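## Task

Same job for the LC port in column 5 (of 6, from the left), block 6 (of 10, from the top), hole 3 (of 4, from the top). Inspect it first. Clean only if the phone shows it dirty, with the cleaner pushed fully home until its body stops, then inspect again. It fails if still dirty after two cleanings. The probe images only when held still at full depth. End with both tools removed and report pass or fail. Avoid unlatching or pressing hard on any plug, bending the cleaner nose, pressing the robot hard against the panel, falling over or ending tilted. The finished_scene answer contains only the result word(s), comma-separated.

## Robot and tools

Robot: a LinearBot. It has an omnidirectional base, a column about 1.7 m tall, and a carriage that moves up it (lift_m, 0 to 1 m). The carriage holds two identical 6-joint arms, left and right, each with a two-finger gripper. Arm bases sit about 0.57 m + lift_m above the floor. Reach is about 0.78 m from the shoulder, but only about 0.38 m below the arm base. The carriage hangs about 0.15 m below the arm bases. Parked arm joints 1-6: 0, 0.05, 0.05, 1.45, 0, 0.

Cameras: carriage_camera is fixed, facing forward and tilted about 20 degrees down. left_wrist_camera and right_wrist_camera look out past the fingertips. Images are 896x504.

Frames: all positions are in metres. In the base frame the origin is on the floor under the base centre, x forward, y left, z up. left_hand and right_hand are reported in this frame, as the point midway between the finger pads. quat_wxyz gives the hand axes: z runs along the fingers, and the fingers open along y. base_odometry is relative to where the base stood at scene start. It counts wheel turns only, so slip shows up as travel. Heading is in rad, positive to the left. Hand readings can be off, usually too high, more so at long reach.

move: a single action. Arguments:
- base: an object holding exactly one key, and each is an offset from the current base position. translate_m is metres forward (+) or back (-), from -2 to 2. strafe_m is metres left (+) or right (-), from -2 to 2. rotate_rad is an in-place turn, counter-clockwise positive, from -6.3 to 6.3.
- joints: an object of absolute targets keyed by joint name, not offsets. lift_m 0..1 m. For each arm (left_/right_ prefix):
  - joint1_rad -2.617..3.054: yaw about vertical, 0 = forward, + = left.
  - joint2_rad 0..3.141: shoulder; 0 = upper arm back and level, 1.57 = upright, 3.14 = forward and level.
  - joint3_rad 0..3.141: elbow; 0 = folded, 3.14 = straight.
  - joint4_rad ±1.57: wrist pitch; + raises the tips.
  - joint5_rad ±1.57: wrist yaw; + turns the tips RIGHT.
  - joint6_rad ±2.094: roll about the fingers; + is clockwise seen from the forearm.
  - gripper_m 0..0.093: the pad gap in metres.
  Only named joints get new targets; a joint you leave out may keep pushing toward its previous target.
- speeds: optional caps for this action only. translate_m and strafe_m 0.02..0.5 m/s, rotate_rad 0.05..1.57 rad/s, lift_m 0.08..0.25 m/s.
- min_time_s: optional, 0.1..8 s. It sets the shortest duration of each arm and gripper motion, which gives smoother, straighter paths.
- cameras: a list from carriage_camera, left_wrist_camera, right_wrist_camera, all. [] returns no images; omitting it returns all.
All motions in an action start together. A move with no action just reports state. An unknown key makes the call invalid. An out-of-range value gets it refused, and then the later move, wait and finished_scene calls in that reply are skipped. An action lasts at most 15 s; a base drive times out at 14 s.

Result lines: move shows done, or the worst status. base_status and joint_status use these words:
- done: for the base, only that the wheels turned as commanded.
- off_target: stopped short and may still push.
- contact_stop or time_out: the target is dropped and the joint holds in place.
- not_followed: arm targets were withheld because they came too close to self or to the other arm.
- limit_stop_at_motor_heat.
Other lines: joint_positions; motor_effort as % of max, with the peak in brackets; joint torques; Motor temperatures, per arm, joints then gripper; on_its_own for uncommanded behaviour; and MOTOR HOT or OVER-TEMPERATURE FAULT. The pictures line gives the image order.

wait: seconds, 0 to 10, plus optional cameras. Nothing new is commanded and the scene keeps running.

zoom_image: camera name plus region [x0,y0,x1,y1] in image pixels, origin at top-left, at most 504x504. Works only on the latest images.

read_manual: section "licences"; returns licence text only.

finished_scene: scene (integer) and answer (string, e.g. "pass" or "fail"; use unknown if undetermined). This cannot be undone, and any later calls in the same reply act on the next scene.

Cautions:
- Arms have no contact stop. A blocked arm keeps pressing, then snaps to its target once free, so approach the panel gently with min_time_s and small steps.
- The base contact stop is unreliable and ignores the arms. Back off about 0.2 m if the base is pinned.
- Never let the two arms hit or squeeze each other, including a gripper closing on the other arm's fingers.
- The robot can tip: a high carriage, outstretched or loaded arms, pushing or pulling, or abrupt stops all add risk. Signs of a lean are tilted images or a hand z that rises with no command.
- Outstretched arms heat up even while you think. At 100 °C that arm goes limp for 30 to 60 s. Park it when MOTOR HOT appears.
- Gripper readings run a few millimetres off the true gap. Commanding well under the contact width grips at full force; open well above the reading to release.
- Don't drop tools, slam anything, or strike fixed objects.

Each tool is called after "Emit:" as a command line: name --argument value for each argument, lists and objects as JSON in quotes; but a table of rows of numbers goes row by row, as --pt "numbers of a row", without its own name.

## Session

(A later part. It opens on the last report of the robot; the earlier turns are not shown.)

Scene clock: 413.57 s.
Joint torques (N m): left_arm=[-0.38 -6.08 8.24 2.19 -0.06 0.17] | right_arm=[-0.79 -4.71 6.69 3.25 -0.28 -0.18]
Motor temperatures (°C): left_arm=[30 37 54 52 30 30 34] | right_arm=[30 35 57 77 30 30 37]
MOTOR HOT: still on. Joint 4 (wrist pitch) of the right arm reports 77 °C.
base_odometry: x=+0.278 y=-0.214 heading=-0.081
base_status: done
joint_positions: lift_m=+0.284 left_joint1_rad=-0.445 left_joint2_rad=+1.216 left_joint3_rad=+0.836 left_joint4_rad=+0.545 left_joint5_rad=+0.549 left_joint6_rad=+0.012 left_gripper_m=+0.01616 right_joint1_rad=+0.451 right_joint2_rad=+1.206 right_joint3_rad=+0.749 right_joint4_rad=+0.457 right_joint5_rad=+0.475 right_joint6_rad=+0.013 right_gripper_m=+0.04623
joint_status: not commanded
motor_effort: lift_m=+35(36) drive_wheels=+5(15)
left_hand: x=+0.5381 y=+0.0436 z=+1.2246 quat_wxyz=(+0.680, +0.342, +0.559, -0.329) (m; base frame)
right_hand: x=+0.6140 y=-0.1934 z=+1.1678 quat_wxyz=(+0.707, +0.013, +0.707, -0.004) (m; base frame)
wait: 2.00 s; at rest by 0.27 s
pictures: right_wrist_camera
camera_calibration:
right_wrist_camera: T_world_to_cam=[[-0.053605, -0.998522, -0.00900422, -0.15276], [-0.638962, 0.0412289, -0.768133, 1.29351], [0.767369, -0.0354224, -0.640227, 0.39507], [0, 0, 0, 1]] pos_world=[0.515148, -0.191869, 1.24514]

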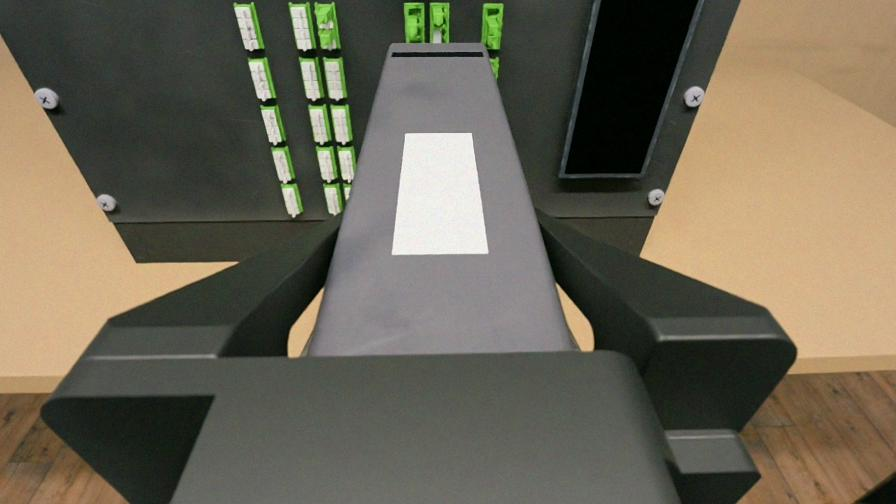

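Emit:
move --base '{"strafe_m":0.002}' --speeds '{"strafe_m":0.02}' --cameras '[]'

Emit:
move --base '{"translate_m":0.002}' --speeds '{"translate_m":0.02}' --cameras '[]'

Emit:
wait --seconds 2 --cameras '["right_wrist_camera"]'

Emit:
zoom_image --camera "right_wrist_camera" --region '[420, 0, 460, 48]'

Scene clock: 421.27 s.
Joint torques (N m): left_arm=[-0.25 -6.06 8.27 2.2 -0.09 0.18] | right_arm=[-0.83 -4.63 6.56 3.27 -0.3 -0.18]
Motor temperatures (°C): left_arm=[30 37 54 53 30 30 34] | right_arm=[30 35 57 79 30 30 37]
move: done
MOTOR HOT: still on. Joint 4 (wrist pitch) of the right arm reports 79 °C.
base_odometry: x=+0.278 y=-0.212 heading=-0.081
base_status: done
joint_positions: lift_m=+0.284 left_joint1_rad=-0.445 left_joint2_rad=+1.216 left_joint3_rad=+0.836 left_joint4_rad=+0.545 left_joint5_rad=+0.549 left_joint6_rad=+0.012 left_gripper_m=+0.01616 right_joint1_rad=+0.451 right_joint2_rad=+1.206 right_joint3_rad=+0.749 right_joint4_rad=+0.457 right_joint5_rad=+0.477 right_joint6_rad=+0.013 right_gripper_m=+0.04623
joint_status: not commanded
motor_effort: lift_m=+35(36) drive_wheels=+3(5)
left_hand: x=+0.5381 y=+0.0437 z=+1.2246 quat_wxyz=(+0.680, +0.342, +0.559, -0.329) (m; base frame)
right_hand: x=+0.6139 y=-0.1938 z=+1.1678 quat_wxyz=(+0.707, +0.014, +0.707, -0.004) (m; base frame)
pictures: none
No camera images: "cameras" was empty.

Scene clock: 421.83 s.
Joint torques (N m): left_arm=[-0.44 -6.16 8.18 2.15 -0.09 0.17] | right_arm=[-0.83 -3.93 6.75 3.33 -0.29 -0.19]
Motor temperatures (°C): left_arm=[30 37 54 53 30 30 34] | right_arm=[30 35 57 79 30 30 37]
move: done
MOTOR HOT: still on. Joint 4 (wrist pitch) of the right arm reports 79 °C.
base_odometry: x=+0.280 y=-0.212 heading=-0.081
base_status: done
joint_positions: lift_m=+0.284 left_joint1_rad=-0.445 left_joint2_rad=+1.216 left_joint3_rad=+0.836 left_joint4_rad=+0.546 left_joint5_rad=+0.549 left_joint6_rad=+0.012 left_gripper_m=+0.01616 right_joint1_rad=+0.452 right_joint2_rad=+1.199 right_joint3_rad=+0.747 right_joint4_rad=+0.451 right_joint5_rad=+0.477 right_joint6_rad=+0.013 right_gripper_m=+0.04623
joint_status: not commanded
motor_effort: lift_m=+35(36) drive_wheels=+5(12)
left_hand: x=+0.5380 y=+0.0436 z=+1.2248 quat_wxyz=(+0.680, +0.343, +0.559, -0.329) (m; base frame)
right_hand: x=+0.6124 y=-0.1941 z=+1.1680 quat_wxyz=(+0.707, +0.013, +0.707, -0.004) (m; base frame)
pictures: none
No camera images: "cameras" was empty.

Scene clock: 423.83 s.
Joint torques (N m): left_arm=[-0.42 -6.06 8.25 2.18 -0.07 0.17] | right_arm=[-0.92 -4.05 6.79 3.33 -0.28 -0.18]
Motor temperatures (°C): left_arm=[30 37 54 53 30 30 34] | right_arm=[30 35 57 79 30 30 37]
MOTOR HOT: still on. Joint 4 (wrist pitch) of the right arm reports 79 °C.
base_odometry: x=+0.280 y=-0.212 heading=-0.081
base_status: done
joint_positions: lift_m=+0.284 left_joint1_rad=-0.445 left_joint2_rad=+1.216 left_joint3_rad=+0.836 left_joint4_rad=+0.546 left_joint5_rad=+0.549 left_joint6_rad=+0.012 left_gripper_m=+0.01616 right_joint1_rad=+0.452 right_joint2_rad=+1.199 right_joint3_rad=+0.747 right_joint4_rad=+0.451 right_joint5_rad=+0.477 right_joint6_rad=+0.013 right_gripper_m=+0.04623
joint_status: not commanded
motor_effort: lift_m=+35(36) drive_wheels=+5(12)
left_hand: x=+0.5380 y=+0.0436 z=+1.2248 quat_wxyz=(+0.680, +0.343, +0.559, -0.329) (m; base frame)
right_hand: x=+0.6124 y=-0.1941 z=+1.1680 quat_wxyz=(+0.707, +0.013, +0.707, -0.004) (m; base frame)
wait: 2.00 s; at rest by 0.27 s
pictures: right_wrist_camera
camera_calibration:
right_wrist_camera: T_world_to_cam=[[-0.0550968, -0.998446, -0.00839958, -0.153303], [-0.639705, 0.0417572, -0.767486, 1.29254], [0.766643, -0.0369128, -0.641011, 0.397379], [0, 0, 0, 1]] pos_world=[0.51375, -0.192369, 1.24544]

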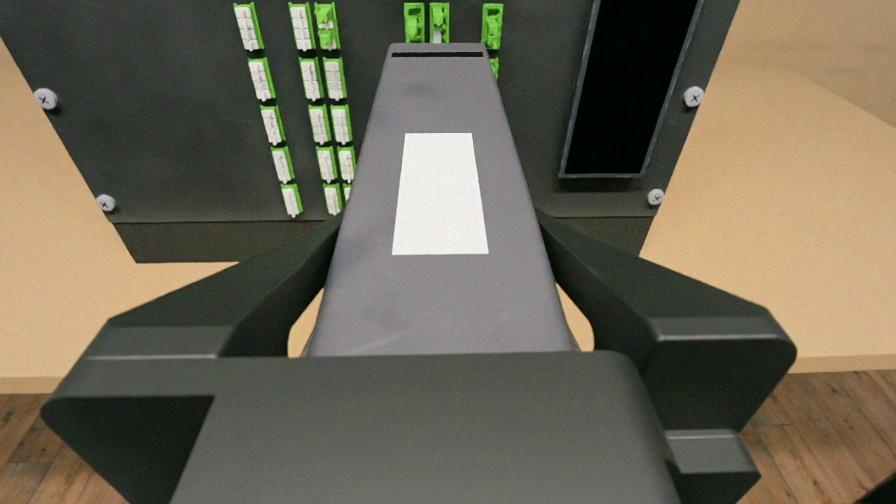

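Scaled by 10.500 from the camera's 896x504 image, which has a finer 1280x720 frame.

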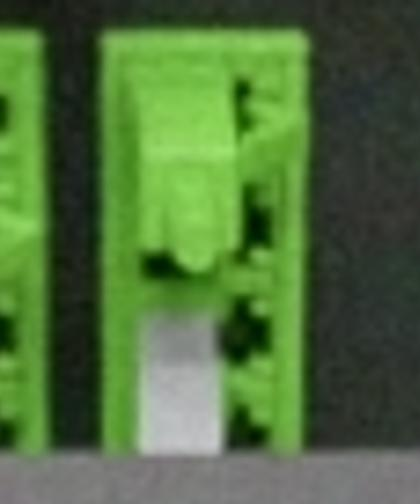

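Emit:
wait --seconds 0.2 --cameras '["left_wrist_camera"]'

Emit:
zoom_image --camera "left_wrist_camera" --region '[500, 60, 780, 220]'

Scene clock: 435.97 s.
Joint torques (N m): left_arm=[-0.39 -6.11 8.25 2.18 -0.07 0.16] | right_arm=[-0.88 -4.07 6.83 3.31 -0.27 -0.19]
Motor temperatures (°C): left_arm=[30 37 54 52 30 30 34] | right_arm=[30 34 55 77 30 30 37]
MOTOR HOT: still on. Joint 4 (wrist pitch) of the right arm reports 77 °C.
base_odometry: x=+0.280 y=-0.212 heading=-0.081
base_status: done
joint_positions: lift_m=+0.284 left_joint1_rad=-0.445 left_joint2_rad=+1.216 left_joint3_rad=+0.836 left_joint4_rad=+0.546 left_joint5_rad=+0.549 left_joint6_rad=+0.012 left_gripper_m=+0.01616 right_joint1_rad=+0.452 right_joint2_rad=+1.199 right_joint3_rad=+0.747 right_joint4_rad=+0.451 right_joint5_rad=+0.477 right_joint6_rad=+0.013 right_gripper_m=+0.04623
joint_status: not commanded
motor_effort: lift_m=+35(36) drive_wheels=+5(12)
left_hand: x=+0.5380 y=+0.0436 z=+1.2248 quat_wxyz=(+0.680, +0.343, +0.559, -0.329) (m; base frame)
right_hand: x=+0.6124 y=-0.1941 z=+1.1680 quat_wxyz=(+0.707, +0.013, +0.707, -0.004) (m; base frame)
wait: 0.20 s; at rest from the start
pictures: left_wrist_camera
camera_calibration:
left_wrist_camera: T_world_to_cam=[[-0.832196, -0.549005, -0.0777402, 0.559849], [-0.190278, 0.414448, -0.889959, 1.179], [0.520811, -0.725827, -0.449366, 0.43049], [0, 0, 0, 1]] pos_world=[0.466039, 0.131185, 1.28624]

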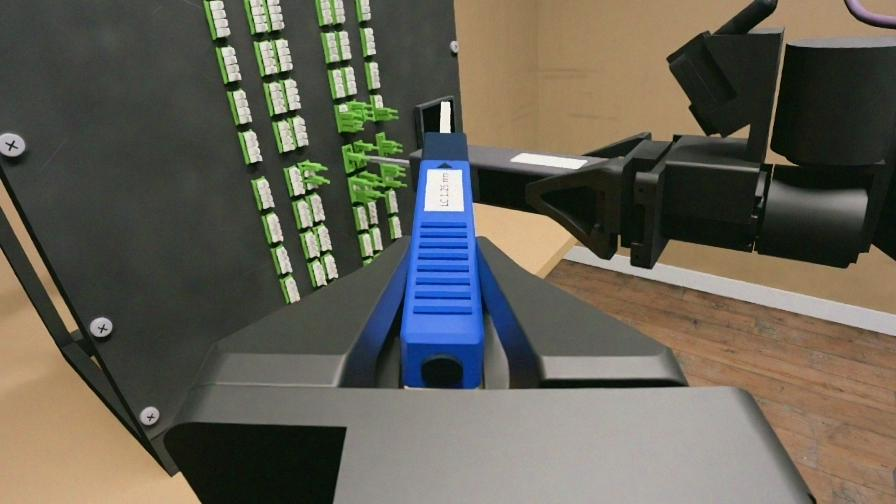

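Scaled by 1.800 from the camera's 896x504 image, which has a finer 1280x720 frame.

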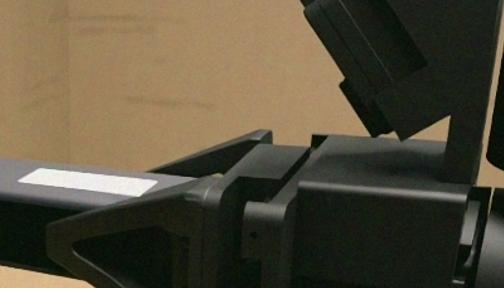

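Emit:
zoom_image --camera "left_wrist_camera" --region '[335, 120, 435, 220]'

Scaled by 5.040 from the camera's 896x504 image, which has a finer 1280x720 frame.

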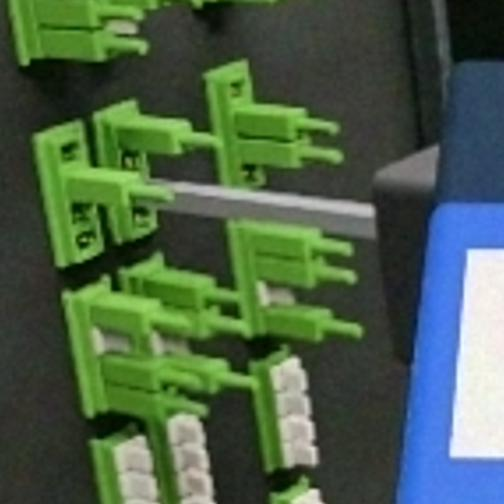

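Emit:
zoom_image --camera "left_wrist_camera" --region '[335, 140, 415, 170]'

Emit:
zoom_image --camera "left_wrist_camera" --region '[375, 130, 415, 190]'

Scaled by 6.300 from the camera's 896x504 image, which has a finer 1280x720 frame.

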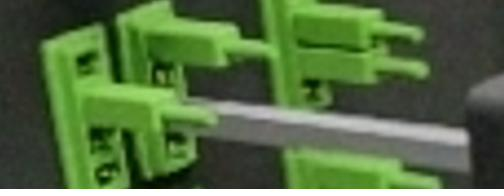

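Scaled by 8.400 from the camera's 896x504 image, which has a finer 1280x720 frame.

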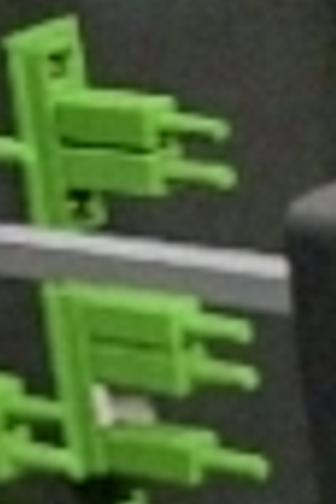

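Emit:
wait --seconds 0.2 --cameras '["right_wrist_camera", "carriage_camera"]'

Emit:
zoom_image --camera "right_wrist_camera" --region '[420, 0, 480, 60]'

Scene clock: 448.53 s.
Joint torques (N m): left_arm=[-0.42 -6.06 8.21 2.19 -0.07 0.17] | right_arm=[-0.79 -4.08 6.78 3.31 -0.31 -0.19]
Motor temperatures (°C): left_arm=[30 37 54 52 30 30 34] | right_arm=[30 34 54 77 30 30 37]
MOTOR HOT: still on. Joint 4 (wrist pitch) of the right arm reports 77 °C.
base_odometry: x=+0.280 y=-0.212 heading=-0.081
base_status: done
joint_positions: lift_m=+0.284 left_joint1_rad=-0.445 left_joint2_rad=+1.216 left_joint3_rad=+0.836 left_joint4_rad=+0.546 left_joint5_rad=+0.549 left_joint6_rad=+0.012 left_gripper_m=+0.01616 right_joint1_rad=+0.452 right_joint2_rad=+1.199 right_joint3_rad=+0.747 right_joint4_rad=+0.451 right_joint5_rad=+0.477 right_joint6_rad=+0.013 right_gripper_m=+0.04623
joint_status: not commanded
motor_effort: lift_m=+36(36) drive_wheels=+5(12)
left_hand: x=+0.5380 y=+0.0436 z=+1.2248 quat_wxyz=(+0.680, +0.343, +0.559, -0.329) (m; base frame)
right_hand: x=+0.6124 y=-0.1941 z=+1.1680 quat_wxyz=(+0.707, +0.013, +0.707, -0.004) (m; base frame)
wait: 0.20 s; at rest from the start
pictures: carriage_camera, right_wrist_camera
camera_calibration:
carriage_camera: T_world_to_cam=[[0.0462105, -0.998783, 0.0172131, -0.0302522], [-0.373918, -0.0332736, -0.926865, 1.23228], [0.92631, 0.0363946, -0.375001, 0.369279], [0, 0, 0, 1]] pos_world=[0.120105, -0.0026525, 1.28116]
right_wrist_camera: T_world_to_cam=[[-0.0550968, -0.998446, -0.00839958, -0.153303], [-0.639705, 0.0417572, -0.767486, 1.29254], [0.766643, -0.0369128, -0.641011, 0.397379], [0, 0, 0, 1]] pos_world=[0.51375, -0.192369, 1.24544]

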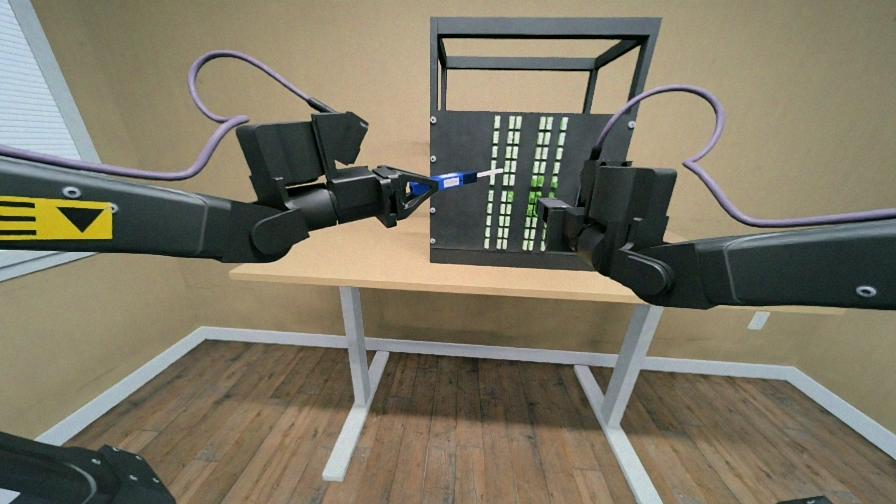

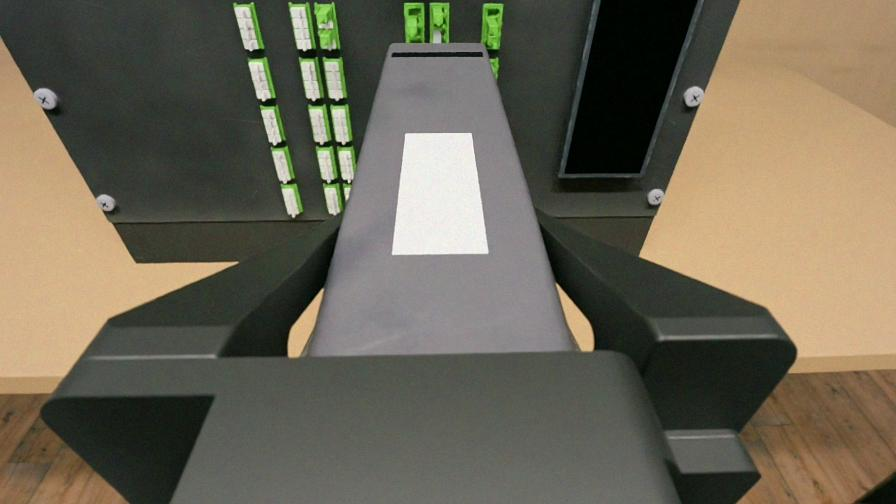

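Scaled by 8.400 from the camera's 896x504 image, which has a finer 1280x720 frame.

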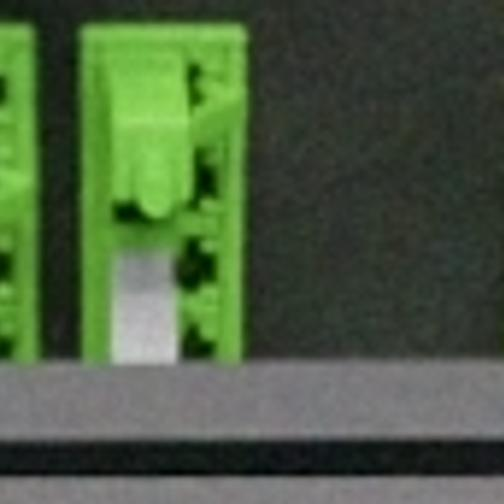

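Emit:
move --base '{"translate_m":-0.008}' --speeds '{"translate_m":0.02}' --cameras '[]'

Emit:
move --joints '{"right_joint2_rad":1.212,"right_joint4_rad":0.528,"right_joint5_rad":0.4657}' --cameras '[]'

Emit:
wait --seconds 0.5 --cameras '["right_wrist_camera"]'

Emit:
zoom_image --camera "right_wrist_camera" --region '[420, 0, 460, 48]'

Scene clock: 458.30 s.
Joint torques (N m): left_arm=[-0.44 -6.16 8.18 2.17 -0.07 0.18] | right_arm=[0.18 -5.55 6.94 3.09 -0.11 -0.16]
Motor temperatures (°C): left_arm=[30 37 54 52 30 30 34] | right_arm=[30 34 54 77 30 30 37]
move: done
MOTOR HOT: still on. Joint 4 (wrist pitch) of the right arm reports 77 °C.
base_odometry: x=+0.272 y=-0.211 heading=-0.081
base_status: done
joint_positions: lift_m=+0.284 left_joint1_rad=-0.445 left_joint2_rad=+1.216 left_joint3_rad=+0.836 left_joint4_rad=+0.546 left_joint5_rad=+0.549 left_joint6_rad=+0.012 left_gripper_m=+0.01616 right_joint1_rad=+0.441 right_joint2_rad=+1.213 right_joint3_rad=+0.747 right_joint4_rad=+0.470 right_joint5_rad=+0.458 right_joint6_rad=+0.013 right_gripper_m=+0.04623
joint_status: not commanded
motor_effort: lift_m=+35(36) drive_wheels=+2(9)
left_hand: x=+0.5380 y=+0.0436 z=+1.2248 quat_wxyz=(+0.680, +0.343, +0.559, -0.329) (m; base frame)
right_hand: x=+0.6162 y=-0.1942 z=+1.1670 quat_wxyz=(+0.708, +0.011, +0.706, -0.001) (m; base frame)
pictures: none
No camera images: "cameras" was empty.

Scene clock: 458.63 s.
Joint torques (N m): left_arm=[-0.4 -6.06 8.24 2.19 -0.07 0.17] | right_arm=[0.25 -5.05 6.82 3.07 0.04 -0.16]
Motor temperatures (°C): left_arm=[30 37 54 52 30 30 34] | right_arm=[30 34 54 77 30 30 37]
move: off_target
MOTOR HOT: still on. Joint 4 (wrist pitch) of the right arm reports 77 °C.
base_odometry: x=+0.272 y=-0.211 heading=-0.081
base_status: not commanded
joint_positions: lift_m=+0.284 left_joint1_rad=-0.445 left_joint2_rad=+1.216 left_joint3_rad=+0.836 left_joint4_rad=+0.546 left_joint5_rad=+0.549 left_joint6_rad=+0.012 left_gripper_m=+0.01616 right_joint1_rad=+0.441 right_joint2_rad=+1.213 right_joint3_rad=+0.747 right_joint4_rad=+0.470 right_joint5_rad=+0.459 right_joint6_rad=+0.013 right_gripper_m=+0.04623
joint_status: right_joint4_rad off_target (ended at +0.470, target +0.528); the others done
motor_effort: lift_m=+35(36) drive_wheels=+2(2)
left_hand: x=+0.5380 y=+0.0436 z=+1.2248 quat_wxyz=(+0.680, +0.343, +0.559, -0.329) (m; base frame)
right_hand: x=+0.6162 y=-0.1944 z=+1.1670 quat_wxyz=(+0.708, +0.012, +0.706, -0.001) (m; base frame)
pictures: none
No camera images: "cameras" was empty.

Scene clock: 459.13 s.
Joint torques (N m): left_arm=[-0.4 -6.11 8.23 2.18 -0.06 0.16] | right_arm=[0.21 -4.98 6.74 3.06 0.05 -0.2]
Motor temperatures (°C): left_arm=[30 37 54 52 30 30 34] | right_arm=[30 34 54 77 30 30 37]
MOTOR HOT: still on. Joint 4 (wrist pitch) of the right arm reports 77 °C.
base_odometry: x=+0.272 y=-0.211 heading=-0.081
base_status: not commanded
joint_positions: lift_m=+0.284 left_joint1_rad=-0.445 left_joint2_rad=+1.216 left_joint3_rad=+0.836 left_joint4_rad=+0.546 left_joint5_rad=+0.549 left_joint6_rad=+0.012 left_gripper_m=+0.01616 right_joint1_rad=+0.441 right_joint2_rad=+1.213 right_joint3_rad=+0.747 right_joint4_rad=+0.470 right_joint5_rad=+0.459 right_joint6_rad=+0.013 right_gripper_m=+0.04623
joint_status: right_joint4_rad off_target (ended at +0.470, target +0.528); the others done
motor_effort: lift_m=+36(36) drive_wheels=+2(2)
left_hand: x=+0.5380 y=+0.0436 z=+1.2248 quat_wxyz=(+0.680, +0.343, +0.559, -0.329) (m; base frame)
right_hand: x=+0.6162 y=-0.1945 z=+1.1670 quat_wxyz=(+0.708, +0.012, +0.706, -0.001) (m; base frame)
wait: 0.50 s; at rest by 0.27 s
pictures: right_wrist_camera
camera_calibration:
right_wrist_camera: T_world_to_cam=[[-0.0486133, -0.998764, -0.0103372, -0.155229], [-0.636524, 0.0389541, -0.770273, 1.29496], [0.769724, -0.0308656, -0.637631, 0.389213], [0, 0, 0, 1]] pos_world=[0.517143, -0.193468, 1.24405]

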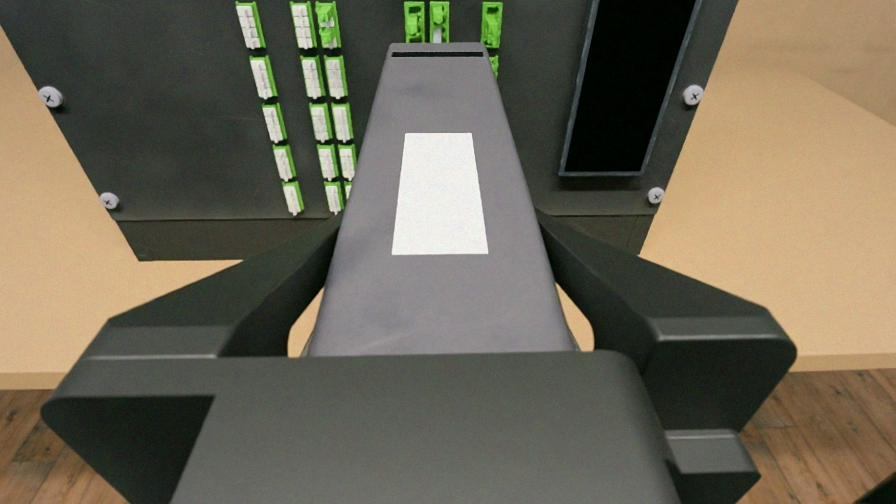

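Scaled by 10.500 from the camera's 896x504 image, which has a finer 1280x720 frame.

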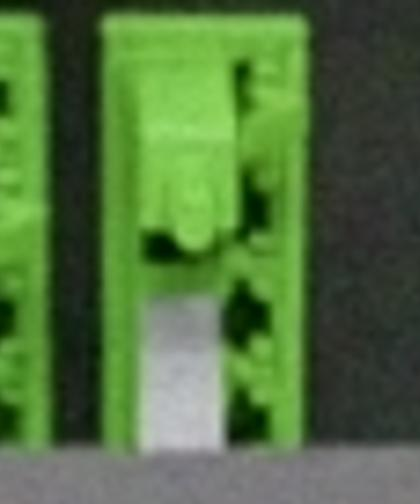

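Emit:
move --joints '{"right_joint4_rad":0.500,"lift_m":0.2855}' --cameras '[]'

Emit:
wait --seconds 0.5 --cameras '["right_wrist_camera"]'

Emit:
zoom_image --camera "right_wrist_camera" --region '[420, 0, 460, 48]'

Scene clock: 462.23 s.
Joint torques (N m): left_arm=[-0.44 -6.08 8.18 2.19 -0.07 0.17] | right_arm=[0.27 -4.93 6.84 2.83 0.03 -0.19]
Motor temperatures (°C): left_arm=[30 37 54 52 30 30 34] | right_arm=[30 34 54 76 30 30 37]
move: done
MOTOR HOT: still on. Joint 4 (wrist pitch) of the right arm reports 76 °C.
base_odometry: x=+0.272 y=-0.211 heading=-0.081
base_status: not commanded
joint_positions: lift_m=+0.285 left_joint1_rad=-0.445 left_joint2_rad=+1.216 left_joint3_rad=+0.836 left_joint4_rad=+0.547 left_joint5_rad=+0.549 left_joint6_rad=+0.012 left_gripper_m=+0.01616 right_joint1_rad=+0.441 right_joint2_rad=+1.213 right_joint3_rad=+0.747 right_joint4_rad=+0.464 right_joint5_rad=+0.459 right_joint6_rad=+0.013 right_gripper_m=+0.04623
joint_status: all done
motor_effort: lift_m=+40(43) drive_wheels=+2(2)
left_hand: x=+0.5380 y=+0.0436 z=+1.2265 quat_wxyz=(+0.680, +0.343, +0.558, -0.329) (m; base frame)
right_hand: x=+0.6162 y=-0.1945 z=+1.1671 quat_wxyz=(+0.706, +0.011, +0.708, -0.002) (m; base frame)
pictures: none
No camera images: "cameras" was empty.

Scene clock: 462.73 s.
Joint torques (N m): left_arm=[-0.39 -6.05 8.23 2.17 -0.07 0.17] | right_arm=[0.29 -4.94 6.75 2.84 0.04 -0.2]
Motor temperatures (°C): left_arm=[30 37 54 52 30 30 34] | right_arm=[30 34 54 76 30 30 37]
MOTOR HOT: still on. Joint 4 (wrist pitch) of the right arm reports 76 °C.
base_odometry: x=+0.272 y=-0.211 heading=-0.081
base_status: not commanded
joint_positions: lift_m=+0.285 left_joint1_rad=-0.445 left_joint2_rad=+1.216 left_joint3_rad=+0.836 left_joint4_rad=+0.547 left_joint5_rad=+0.549 left_joint6_rad=+0.012 left_gripper_m=+0.01616 right_joint1_rad=+0.441 right_joint2_rad=+1.213 right_joint3_rad=+0.747 right_joint4_rad=+0.464 right_joint5_rad=+0.459 right_joint6_rad=+0.013 right_gripper_m=+0.04623
joint_status: all done
motor_effort: lift_m=+42(43) drive_wheels=+2(2)
left_hand: x=+0.5380 y=+0.0436 z=+1.2265 quat_wxyz=(+0.680, +0.343, +0.558, -0.329) (m; base frame)
right_hand: x=+0.6162 y=-0.1945 z=+1.1671 quat_wxyz=(+0.706, +0.011, +0.708, -0.002) (m; base frame)
wait: 0.50 s; at rest by 0.27 s
pictures: right_wrist_camera
camera_calibration:
right_wrist_camera: T_world_to_cam=[[-0.048672, -0.998788, -0.00735375, -0.158588], [-0.640992, 0.0368809, -0.766661, 1.29309], [0.766003, -0.0326013, -0.64201, 0.396331], [0, 0, 0, 1]] pos_world=[0.517549, -0.193165, 1.24464]

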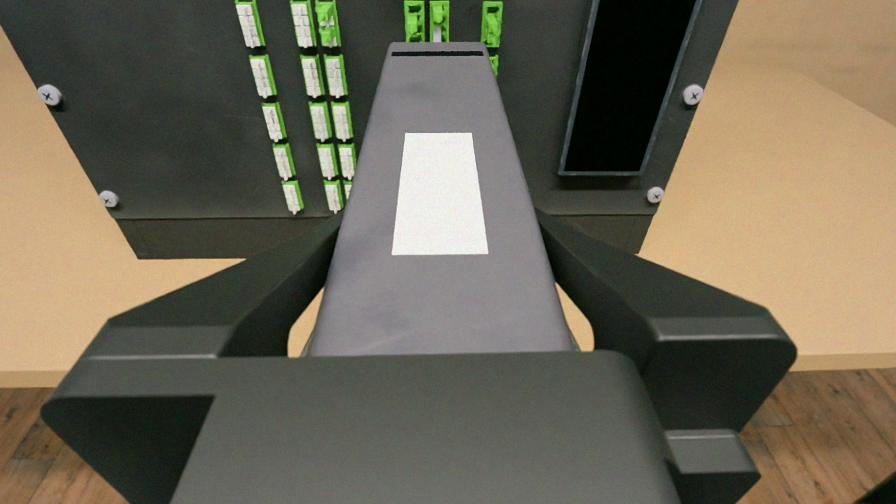

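Scaled by 10.500 from the camera's 896x504 image, which has a finer 1280x720 frame.

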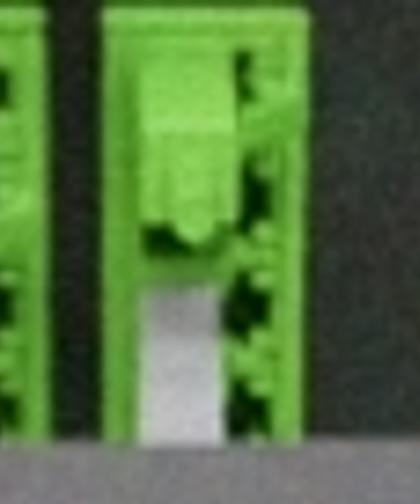

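Emit:
move --base '{"translate_m":0.005}' --speeds '{"translate_m":0.02}' --cameras '[]'

Emit:
move --base '{"translate_m":0.002}' --speeds '{"translate_m":0.02}' --cameras '[]'

Emit:
wait --seconds 2 --cameras '["right_wrist_camera"]'

Emit:
zoom_image --camera "right_wrist_camera" --region '[420, 0, 460, 48]'

Scene clock: 466.57 s.
Joint torques (N m): left_arm=[-0.46 -6.01 8.17 2.18 -0.07 0.17] | right_arm=[-0.8 -4.29 6.79 2.94 -0.15 -0.18]
Motor temperatures (°C): left_arm=[30 37 54 52 30 30 34] | right_arm=[30 34 54 77 30 30 37]
move: done
MOTOR HOT: still on. Joint 4 (wrist pitch) of the right arm reports 77 °C.
base_odometry: x=+0.277 y=-0.212 heading=-0.081
base_status: done
joint_positions: lift_m=+0.285 left_joint1_rad=-0.445 left_joint2_rad=+1.216 left_joint3_rad=+0.836 left_joint4_rad=+0.546 left_joint5_rad=+0.549 left_joint6_rad=+0.012 left_gripper_m=+0.01616 right_joint1_rad=+0.452 right_joint2_rad=+1.206 right_joint3_rad=+0.747 right_joint4_rad=+0.453 right_joint5_rad=+0.480 right_joint6_rad=+0.013 right_gripper_m=+0.04623
joint_status: not commanded
motor_effort: lift_m=+40(42) drive_wheels=+4(9)
left_hand: x=+0.5380 y=+0.0436 z=+1.2264 quat_wxyz=(+0.680, +0.343, +0.558, -0.329) (m; base frame)
right_hand: x=+0.6137 y=-0.1940 z=+1.1672 quat_wxyz=(+0.705, +0.013, +0.709, -0.006) (m; base frame)
pictures: none
No camera images: "cameras" was empty.

Scene clock: 467.07 s.
Joint torques (N m): left_arm=[-0.4 -6.02 8.27 2.18 -0.06 0.17] | right_arm=[-1.17 -3.48 6.83 3.08 -0.18 -0.18]
Motor temperatures (°C): left_arm=[30 37 54 52 30 30 34] | right_arm=[30 34 54 77 30 30 37]
move: done
MOTOR HOT: still on. Joint 4 (wrist pitch) of the right arm reports 77 °C.
base_odometry: x=+0.279 y=-0.212 heading=-0.082
base_status: done
joint_positions: lift_m=+0.285 left_joint1_rad=-0.445 left_joint2_rad=+1.216 left_joint3_rad=+0.836 left_joint4_rad=+0.546 left_joint5_rad=+0.549 left_joint6_rad=+0.012 left_gripper_m=+0.01616 right_joint1_rad=+0.456 right_joint2_rad=+1.198 right_joint3_rad=+0.747 right_joint4_rad=+0.443 right_joint5_rad=+0.483 right_joint6_rad=+0.013 right_gripper_m=+0.04623
joint_status: not commanded
motor_effort: lift_m=+41(42) drive_wheels=+4(19)
left_hand: x=+0.5380 y=+0.0436 z=+1.2263 quat_wxyz=(+0.680, +0.343, +0.559, -0.329) (m; base frame)
right_hand: x=+0.6119 y=-0.1938 z=+1.1680 quat_wxyz=(+0.704, +0.013, +0.710, -0.007) (m; base frame)
pictures: none
No camera images: "cameras" was empty.

Scene clock: 469.07 s.
Joint torques (N m): left_arm=[-0.43 -6.08 8.24 2.18 -0.06 0.17] | right_arm=[-1.22 -3.48 6.82 3.04 -0.22 -0.17]
Motor temperatures (°C): left_arm=[30 37 54 52 30 30 34] | right_arm=[30 34 54 77 30 30 37]
MOTOR HOT: still on. Joint 4 (wrist pitch) of the right arm reports 77 °C.
base_odometry: x=+0.279 y=-0.212 heading=-0.082
base_status: done
joint_positions: lift_m=+0.285 left_joint1_rad=-0.445 left_joint2_rad=+1.216 left_joint3_rad=+0.836 left_joint4_rad=+0.546 left_joint5_rad=+0.549 left_joint6_rad=+0.012 left_gripper_m=+0.01616 right_joint1_rad=+0.456 right_joint2_rad=+1.198 right_joint3_rad=+0.747 right_joint4_rad=+0.443 right_joint5_rad=+0.483 right_joint6_rad=+0.013 right_gripper_m=+0.04623
joint_status: not commanded
motor_effort: lift_m=+40(42) drive_wheels=+4(19)
left_hand: x=+0.5380 y=+0.0436 z=+1.2263 quat_wxyz=(+0.680, +0.343, +0.559, -0.329) (m; base frame)
right_hand: x=+0.6119 y=-0.1938 z=+1.1680 quat_wxyz=(+0.704, +0.013, +0.710, -0.007) (m; base frame)
wait: 2.00 s; at rest by 0.27 s
pictures: right_wrist_camera
camera_calibration:
right_wrist_camera: T_world_to_cam=[[-0.0573798, -0.998343, -0.00427426, -0.156443], [-0.644863, 0.0403312, -0.763233, 1.29005], [0.762141, -0.0410379, -0.646109, 0.405659], [0, 0, 0, 1]] pos_world=[0.513758, -0.191566, 1.24604]

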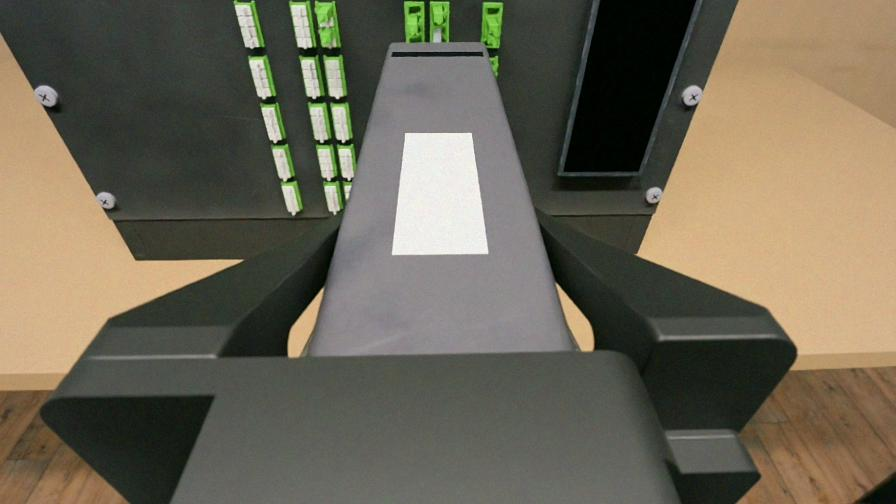

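Scaled by 10.500 from the camera's 896x504 image, which has a finer 1280x720 frame.

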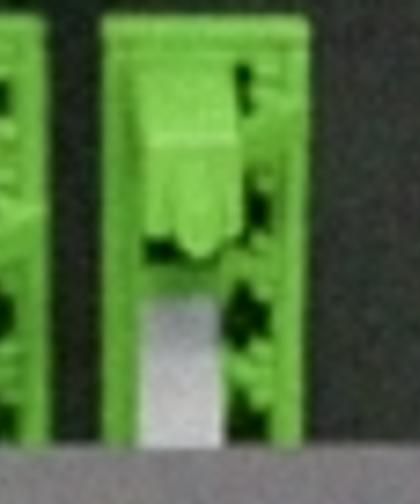

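Emit:
move --base '{"translate_m":-0.007}' --speeds '{"translate_m":0.02}' --cameras '[]'

Emit:
move --joints '{"right_joint1_rad":0.4385,"right_joint2_rad":1.212,"right_joint4_rad":0.532,"right_joint5_rad":0.4657,"right_joint6_rad":0.003,"lift_m":0.2835}' --cameras '[]'

Emit:
wait --seconds 0.5 --cameras '["right_wrist_camera"]'

Emit:
zoom_image --camera "right_wrist_camera" --region '[420, 0, 460, 48]'

Scene clock: 483.80 s.
Joint torques (N m): left_arm=[-0.36 -6.04 8.2 2.18 -0.06 0.17] | right_arm=[0.12 -5.18 6.78 2.85 -0.01 -0.2]
Motor temperatures (°C): left_arm=[30 37 54 52 30 30 34] | right_arm=[30 33 54 77 30 30 37]
move: done
MOTOR HOT: still on. Joint 4 (wrist pitch) of the right arm reports 77 °C.
base_odometry: x=+0.272 y=-0.211 heading=-0.081
base_status: done
joint_positions: lift_m=+0.285 left_joint1_rad=-0.445 left_joint2_rad=+1.216 left_joint3_rad=+0.836 left_joint4_rad=+0.546 left_joint5_rad=+0.549 left_joint6_rad=+0.012 left_gripper_m=+0.01616 right_joint1_rad=+0.443 right_joint2_rad=+1.214 right_joint3_rad=+0.747 right_joint4_rad=+0.464 right_joint5_rad=+0.466 right_joint6_rad=+0.013 right_gripper_m=+0.04623
joint_status: not commanded
motor_effort: lift_m=+40(41) drive_wheels=+2(10)
left_hand: x=+0.5380 y=+0.0436 z=+1.2263 quat_wxyz=(+0.680, +0.343, +0.559, -0.329) (m; base frame)
right_hand: x=+0.6161 y=-0.1944 z=+1.1667 quat_wxyz=(+0.706, +0.012, +0.708, -0.004) (m; base frame)
pictures: none
No camera images: "cameras" was empty.

Scene clock: 484.27 s.
Joint torques (N m): left_arm=[-0.39 -6.06 8.21 2.18 -0.06 0.17] | right_arm=[-0.55 -5.15 6.76 3.08 0 -0.18]
Motor temperatures (°C): left_arm=[30 37 54 52 30 30 34] | right_arm=[30 33 54 77 30 30 37]
move: off_target
MOTOR HOT: still on. Joint 4 (wrist pitch) of the right arm reports 77 °C.
base_odometry: x=+0.272 y=-0.211 heading=-0.081
base_status: not commanded
joint_positions: lift_m=+0.284 left_joint1_rad=-0.445 left_joint2_rad=+1.216 left_joint3_rad=+0.836 left_joint4_rad=+0.545 left_joint5_rad=+0.549 left_joint6_rad=+0.012 left_gripper_m=+0.01616 right_joint1_rad=+0.443 right_joint2_rad=+1.214 right_joint3_rad=+0.747 right_joint4_rad=+0.471 right_joint5_rad=+0.466 right_joint6_rad=+0.013 right_gripper_m=+0.04623
joint_status: right_joint4_rad off_target (ended at +0.471, target +0.532); the others done
motor_effort: lift_m=+36(36) drive_wheels=+2(2)
left_hand: x=+0.5381 y=+0.0436 z=+1.2245 quat_wxyz=(+0.680, +0.343, +0.559, -0.329) (m; base frame)
right_hand: x=+0.6161 y=-0.1944 z=+1.1667 quat_wxyz=(+0.708, +0.013, +0.706, -0.003) (m; base frame)
pictures: none
No camera images: "cameras" was empty.

Scene clock: 484.77 s.
Joint torques (N m): left_arm=[-0.43 -6.05 8.23 2.19 -0.07 0.16] | right_arm=[-0.5 -5.03 6.78 3.12 -0.05 -0.19]
Motor temperatures (°C): left_arm=[30 37 54 52 30 30 34] | right_arm=[30 33 54 77 30 30 37]
MOTOR HOT: still on. Joint 4 (wrist pitch) of the right arm reports 77 °C.
base_odometry: x=+0.272 y=-0.211 heading=-0.081
base_status: not commanded
joint_positions: lift_m=+0.284 left_joint1_rad=-0.445 left_joint2_rad=+1.216 left_joint3_rad=+0.836 left_joint4_rad=+0.545 left_joint5_rad=+0.549 left_joint6_rad=+0.012 left_gripper_m=+0.01616 right_joint1_rad=+0.443 right_joint2_rad=+1.214 right_joint3_rad=+0.747 right_joint4_rad=+0.471 right_joint5_rad=+0.466 right_joint6_rad=+0.013 right_gripper_m=+0.04623
joint_status: right_joint4_rad off_target (ended at +0.471, target +0.532); the others done
motor_effort: lift_m=+35(36) drive_wheels=+2(2)
left_hand: x=+0.5381 y=+0.0436 z=+1.2245 quat_wxyz=(+0.680, +0.343, +0.559, -0.329) (m; base frame)
right_hand: x=+0.6161 y=-0.1944 z=+1.1667 quat_wxyz=(+0.708, +0.013, +0.706, -0.003) (m; base frame)
wait: 0.50 s; at rest by 0.27 s
pictures: right_wrist_camera
camera_calibration:
right_wrist_camera: T_world_to_cam=[[-0.0523928, -0.998574, -0.0102439, -0.152865], [-0.636653, 0.0413032, -0.770043, 1.29489], [0.769368, -0.0338229, -0.63791, 0.389073], [0, 0, 0, 1]] pos_world=[0.517044, -0.19297, 1.24375]

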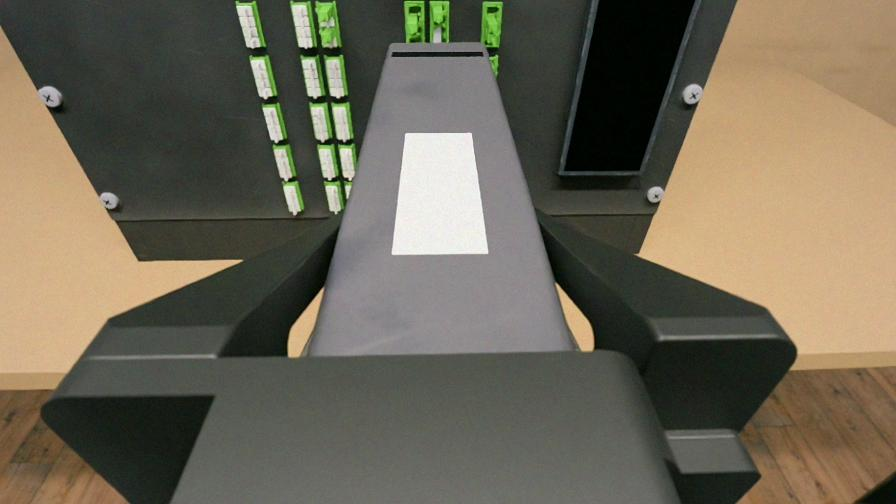

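Scaled by 10.500 from the camera's 896x504 image, which has a finer 1280x720 frame.

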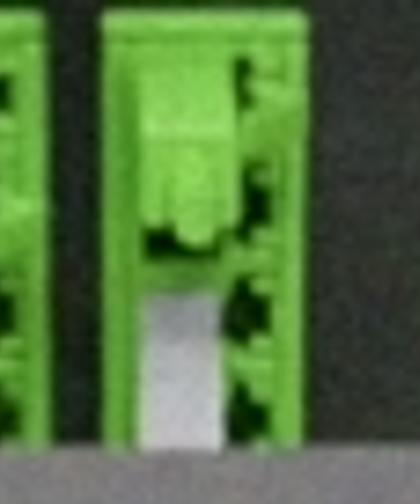

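Emit:
move --base '{"translate_m":0.002}' --speeds '{"translate_m":0.02}' --cameras '[]'

Emit:
move --base '{"translate_m":0.003}' --speeds '{"translate_m":0.02}' --joints '{"right_joint1_rad":0.432,"right_joint2_rad":1.220}' --cameras '[]'

Emit:
wait --seconds 2 --cameras '["right_wrist_camera"]'

Emit:
zoom_image --camera "right_wrist_camera" --region '[420, 0, 460, 48]'

Scene clock: 488.60 s.
Joint torques (N m): left_arm=[-0.42 -6.09 8.2 2.19 -0.07 0.17] | right_arm=[-0.4 -5.08 6.76 3.09 -0.04 -0.21]
Motor temperatures (°C): left_arm=[30 37 54 53 30 30 34] | right_arm=[30 33 54 77 30 30 37]
move: done
MOTOR HOT: still on. Joint 4 (wrist pitch) of the right arm reports 77 °C.
base_odometry: x=+0.274 y=-0.211 heading=-0.081
base_status: done
joint_positions: lift_m=+0.284 left_joint1_rad=-0.445 left_joint2_rad=+1.216 left_joint3_rad=+0.836 left_joint4_rad=+0.545 left_joint5_rad=+0.549 left_joint6_rad=+0.012 left_gripper_m=+0.01616 right_joint1_rad=+0.444 right_joint2_rad=+1.214 right_joint3_rad=+0.747 right_joint4_rad=+0.471 right_joint5_rad=+0.467 right_joint6_rad=+0.013 right_gripper_m=+0.04623
joint_status: not commanded
motor_effort: lift_m=+35(36) drive_wheels=+0(12)
left_hand: x=+0.5381 y=+0.0436 z=+1.2245 quat_wxyz=(+0.680, +0.343, +0.559, -0.329) (m; base frame)
right_hand: x=+0.6160 y=-0.1945 z=+1.1667 quat_wxyz=(+0.708, +0.013, +0.706, -0.003) (m; base frame)
pictures: none
No camera images: "cameras" was empty.

Scene clock: 489.13 s.
Joint torques (N m): left_arm=[-0.36 -6.12 8.23 2.2 -0.06 0.17] | right_arm=[-1.31 -4.12 6.83 3.18 -0.11 -0.17]
Motor temperatures (°C): left_arm=[30 37 54 53 30 30 34] | right_arm=[30 33 54 77 30 30 37]
move: done
MOTOR HOT: still on. Joint 4 (wrist pitch) of the right arm reports 77 °C.
base_odometry: x=+0.277 y=-0.212 heading=-0.081
base_status: done
joint_positions: lift_m=+0.284 left_joint1_rad=-0.445 left_joint2_rad=+1.216 left_joint3_rad=+0.836 left_joint4_rad=+0.545 left_joint5_rad=+0.549 left_joint6_rad=+0.012 left_gripper_m=+0.01616 right_joint1_rad=+0.445 right_joint2_rad=+1.211 right_joint3_rad=+0.747 right_joint4_rad=+0.467 right_joint5_rad=+0.471 right_joint6_rad=+0.013 right_gripper_m=+0.04623
joint_status: all done
motor_effort: lift_m=+34(36) drive_wheels=+3(10)
left_hand: x=+0.5381 y=+0.0437 z=+1.2246 quat_wxyz=(+0.680, +0.342, +0.559, -0.329) (m; base frame)
right_hand: x=+0.6153 y=-0.1947 z=+1.1668 quat_wxyz=(+0.708, +0.014, +0.706, -0.004) (m; base frame)
pictures: none
No camera images: "cameras" was empty.

Scene clock: 491.13 s.
Joint torques (N m): left_arm=[-0.42 -6.08 8.21 2.18 -0.06 0.17] | right_arm=[-1.24 -4.05 6.69 3.14 -0.08 -0.19]
Motor temperatures (°C): left_arm=[30 37 54 53 30 30 34] | right_arm=[30 33 54 77 30 30 37]
MOTOR HOT: still on. Joint 4 (wrist pitch) of the right arm reports 77 °C.
base_odometry: x=+0.277 y=-0.212 heading=-0.081
base_status: done
joint_positions: lift_m=+0.284 left_joint1_rad=-0.445 left_joint2_rad=+1.216 left_joint3_rad=+0.836 left_joint4_rad=+0.545 left_joint5_rad=+0.549 left_joint6_rad=+0.012 left_gripper_m=+0.01616 right_joint1_rad=+0.445 right_joint2_rad=+1.211 right_joint3_rad=+0.747 right_joint4_rad=+0.467 right_joint5_rad=+0.471 right_joint6_rad=+0.013 right_gripper_m=+0.04623
joint_status: all done
motor_effort: lift_m=+36(36) drive_wheels=+3(10)
left_hand: x=+0.5381 y=+0.0437 z=+1.2246 quat_wxyz=(+0.680, +0.342, +0.559, -0.329) (m; base frame)
right_hand: x=+0.6153 y=-0.1947 z=+1.1668 quat_wxyz=(+0.708, +0.014, +0.706, -0.004) (m; base frame)
wait: 2.00 s; at rest by 0.27 s
pictures: right_wrist_camera
camera_calibration:
right_wrist_camera: T_world_to_cam=[[-0.0558243, -0.998396, -0.00948715, -0.152029], [-0.637569, 0.0429583, -0.769194, 1.2944], [0.768368, -0.036891, -0.638945, 0.390872], [0, 0, 0, 1]] pos_world=[0.516447, -0.192971, 1.24394]

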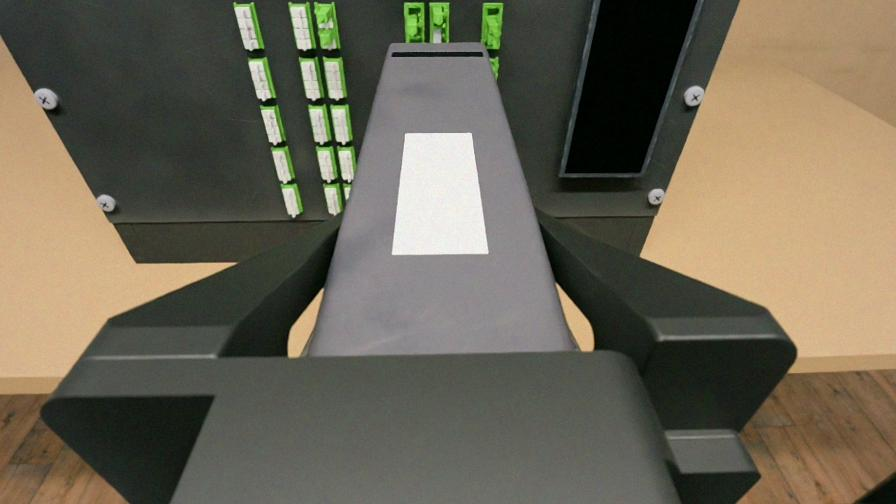

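Scaled by 10.500 from the camera's 896x504 image, which has a finer 1280x720 frame.

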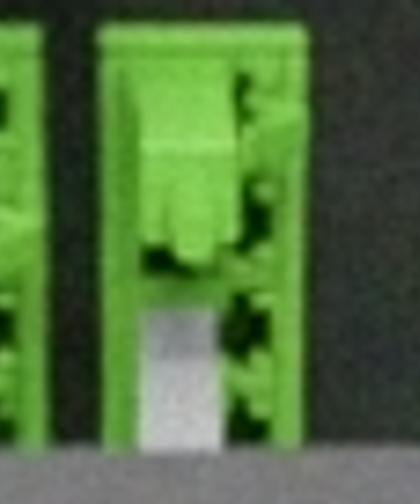

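Emit:
move --base '{"translate_m":0.001}' --speeds '{"translate_m":0.02}' --joints '{"right_joint5_rad":0.445}' --cameras '[]'

Emit:
wait --seconds 2 --cameras '["right_wrist_camera"]'

Emit:
zoom_image --camera "right_wrist_camera" --region '[420, 0, 460, 48]'

Scene clock: 494.87 s.
Joint torques (N m): left_arm=[-0.44 -6.08 8.25 2.19 -0.06 0.17] | right_arm=[-1.35 -3.79 6.79 3.2 -0.3 -0.17]
Motor temperatures (°C): left_arm=[30 37 54 53 30 30 34] | right_arm=[30 33 54 77 30 30 37]
move: off_target
MOTOR HOT: still on. Joint 4 (wrist pitch) of the right arm reports 77 °C.
base_odometry: x=+0.277 y=-0.212 heading=-0.081
base_status: done
joint_positions: lift_m=+0.284 left_joint1_rad=-0.445 left_joint2_rad=+1.216 left_joint3_rad=+0.836 left_joint4_rad=+0.546 left_joint5_rad=+0.549 left_joint6_rad=+0.012 left_gripper_m=+0.01616 right_joint1_rad=+0.446 right_joint2_rad=+1.208 right_joint3_rad=+0.747 right_joint4_rad=+0.462 right_joint5_rad=+0.471 right_joint6_rad=+0.013 right_gripper_m=+0.04623
joint_status: right_joint5_rad off_target (ended at +0.471, target +0.445)
motor_effort: lift_m=+36(36) drive_wheels=+5(13)
left_hand: x=+0.5381 y=+0.0437 z=+1.2246 quat_wxyz=(+0.680, +0.342, +0.559, -0.329) (m; base frame)
right_hand: x=+0.6147 y=-0.1946 z=+1.1670 quat_wxyz=(+0.707, +0.013, +0.707, -0.004) (m; base frame)
pictures: none
No camera images: "cameras" was empty.

Scene clock: 496.87 s.
Joint torques (N m): left_arm=[-0.42 -6.09 8.24 2.19 -0.06 0.17] | right_arm=[-1.39 -3.81 6.74 3.2 -0.28 -0.17]
Motor temperatures (°C): left_arm=[30 37 54 53 30 30 34] | right_arm=[30 33 54 78 30 30 37]
MOTOR HOT: still on. Joint 4 (wrist pitch) of the right arm reports 78 °C.
base_odometry: x=+0.277 y=-0.212 heading=-0.081
base_status: done
joint_positions: lift_m=+0.284 left_joint1_rad=-0.445 left_joint2_rad=+1.216 left_joint3_rad=+0.836 left_joint4_rad=+0.546 left_joint5_rad=+0.549 left_joint6_rad=+0.012 left_gripper_m=+0.01616 right_joint1_rad=+0.446 right_joint2_rad=+1.208 right_joint3_rad=+0.747 right_joint4_rad=+0.462 right_joint5_rad=+0.471 right_joint6_rad=+0.013 right_gripper_m=+0.04623
joint_status: right_joint5_rad off_target (ended at +0.471, target +0.445)
motor_effort: lift_m=+36(36) drive_wheels=+5(13)
left_hand: x=+0.5381 y=+0.0437 z=+1.2246 quat_wxyz=(+0.680, +0.342, +0.559, -0.329) (m; base frame)
right_hand: x=+0.6147 y=-0.1946 z=+1.1670 quat_wxyz=(+0.707, +0.013, +0.707, -0.004) (m; base frame)
wait: 2.00 s; at rest by 0.27 s
pictures: right_wrist_camera
camera_calibration:
right_wrist_camera: T_world_to_cam=[[-0.0543178, -0.998483, -0.00897754, -0.153386], [-0.638431, 0.041641, -0.768552, 1.29371], [0.76776, -0.0360145, -0.639725, 0.393044], [0, 0, 0, 1]] pos_world=[0.515848, -0.192869, 1.24434]

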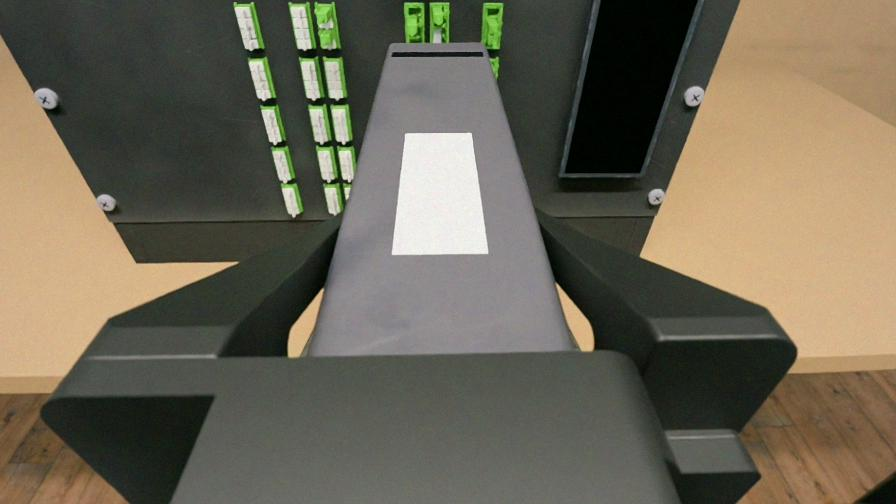

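Scaled by 10.500 from the camera's 896x504 image, which has a finer 1280x720 frame.

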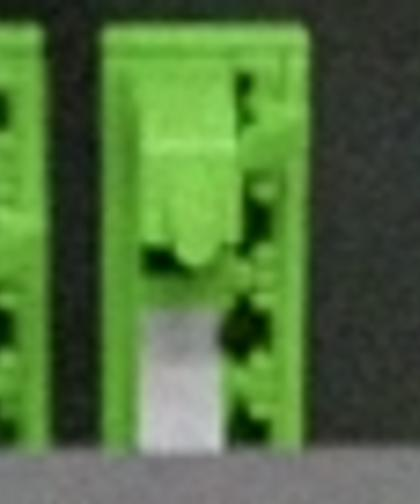

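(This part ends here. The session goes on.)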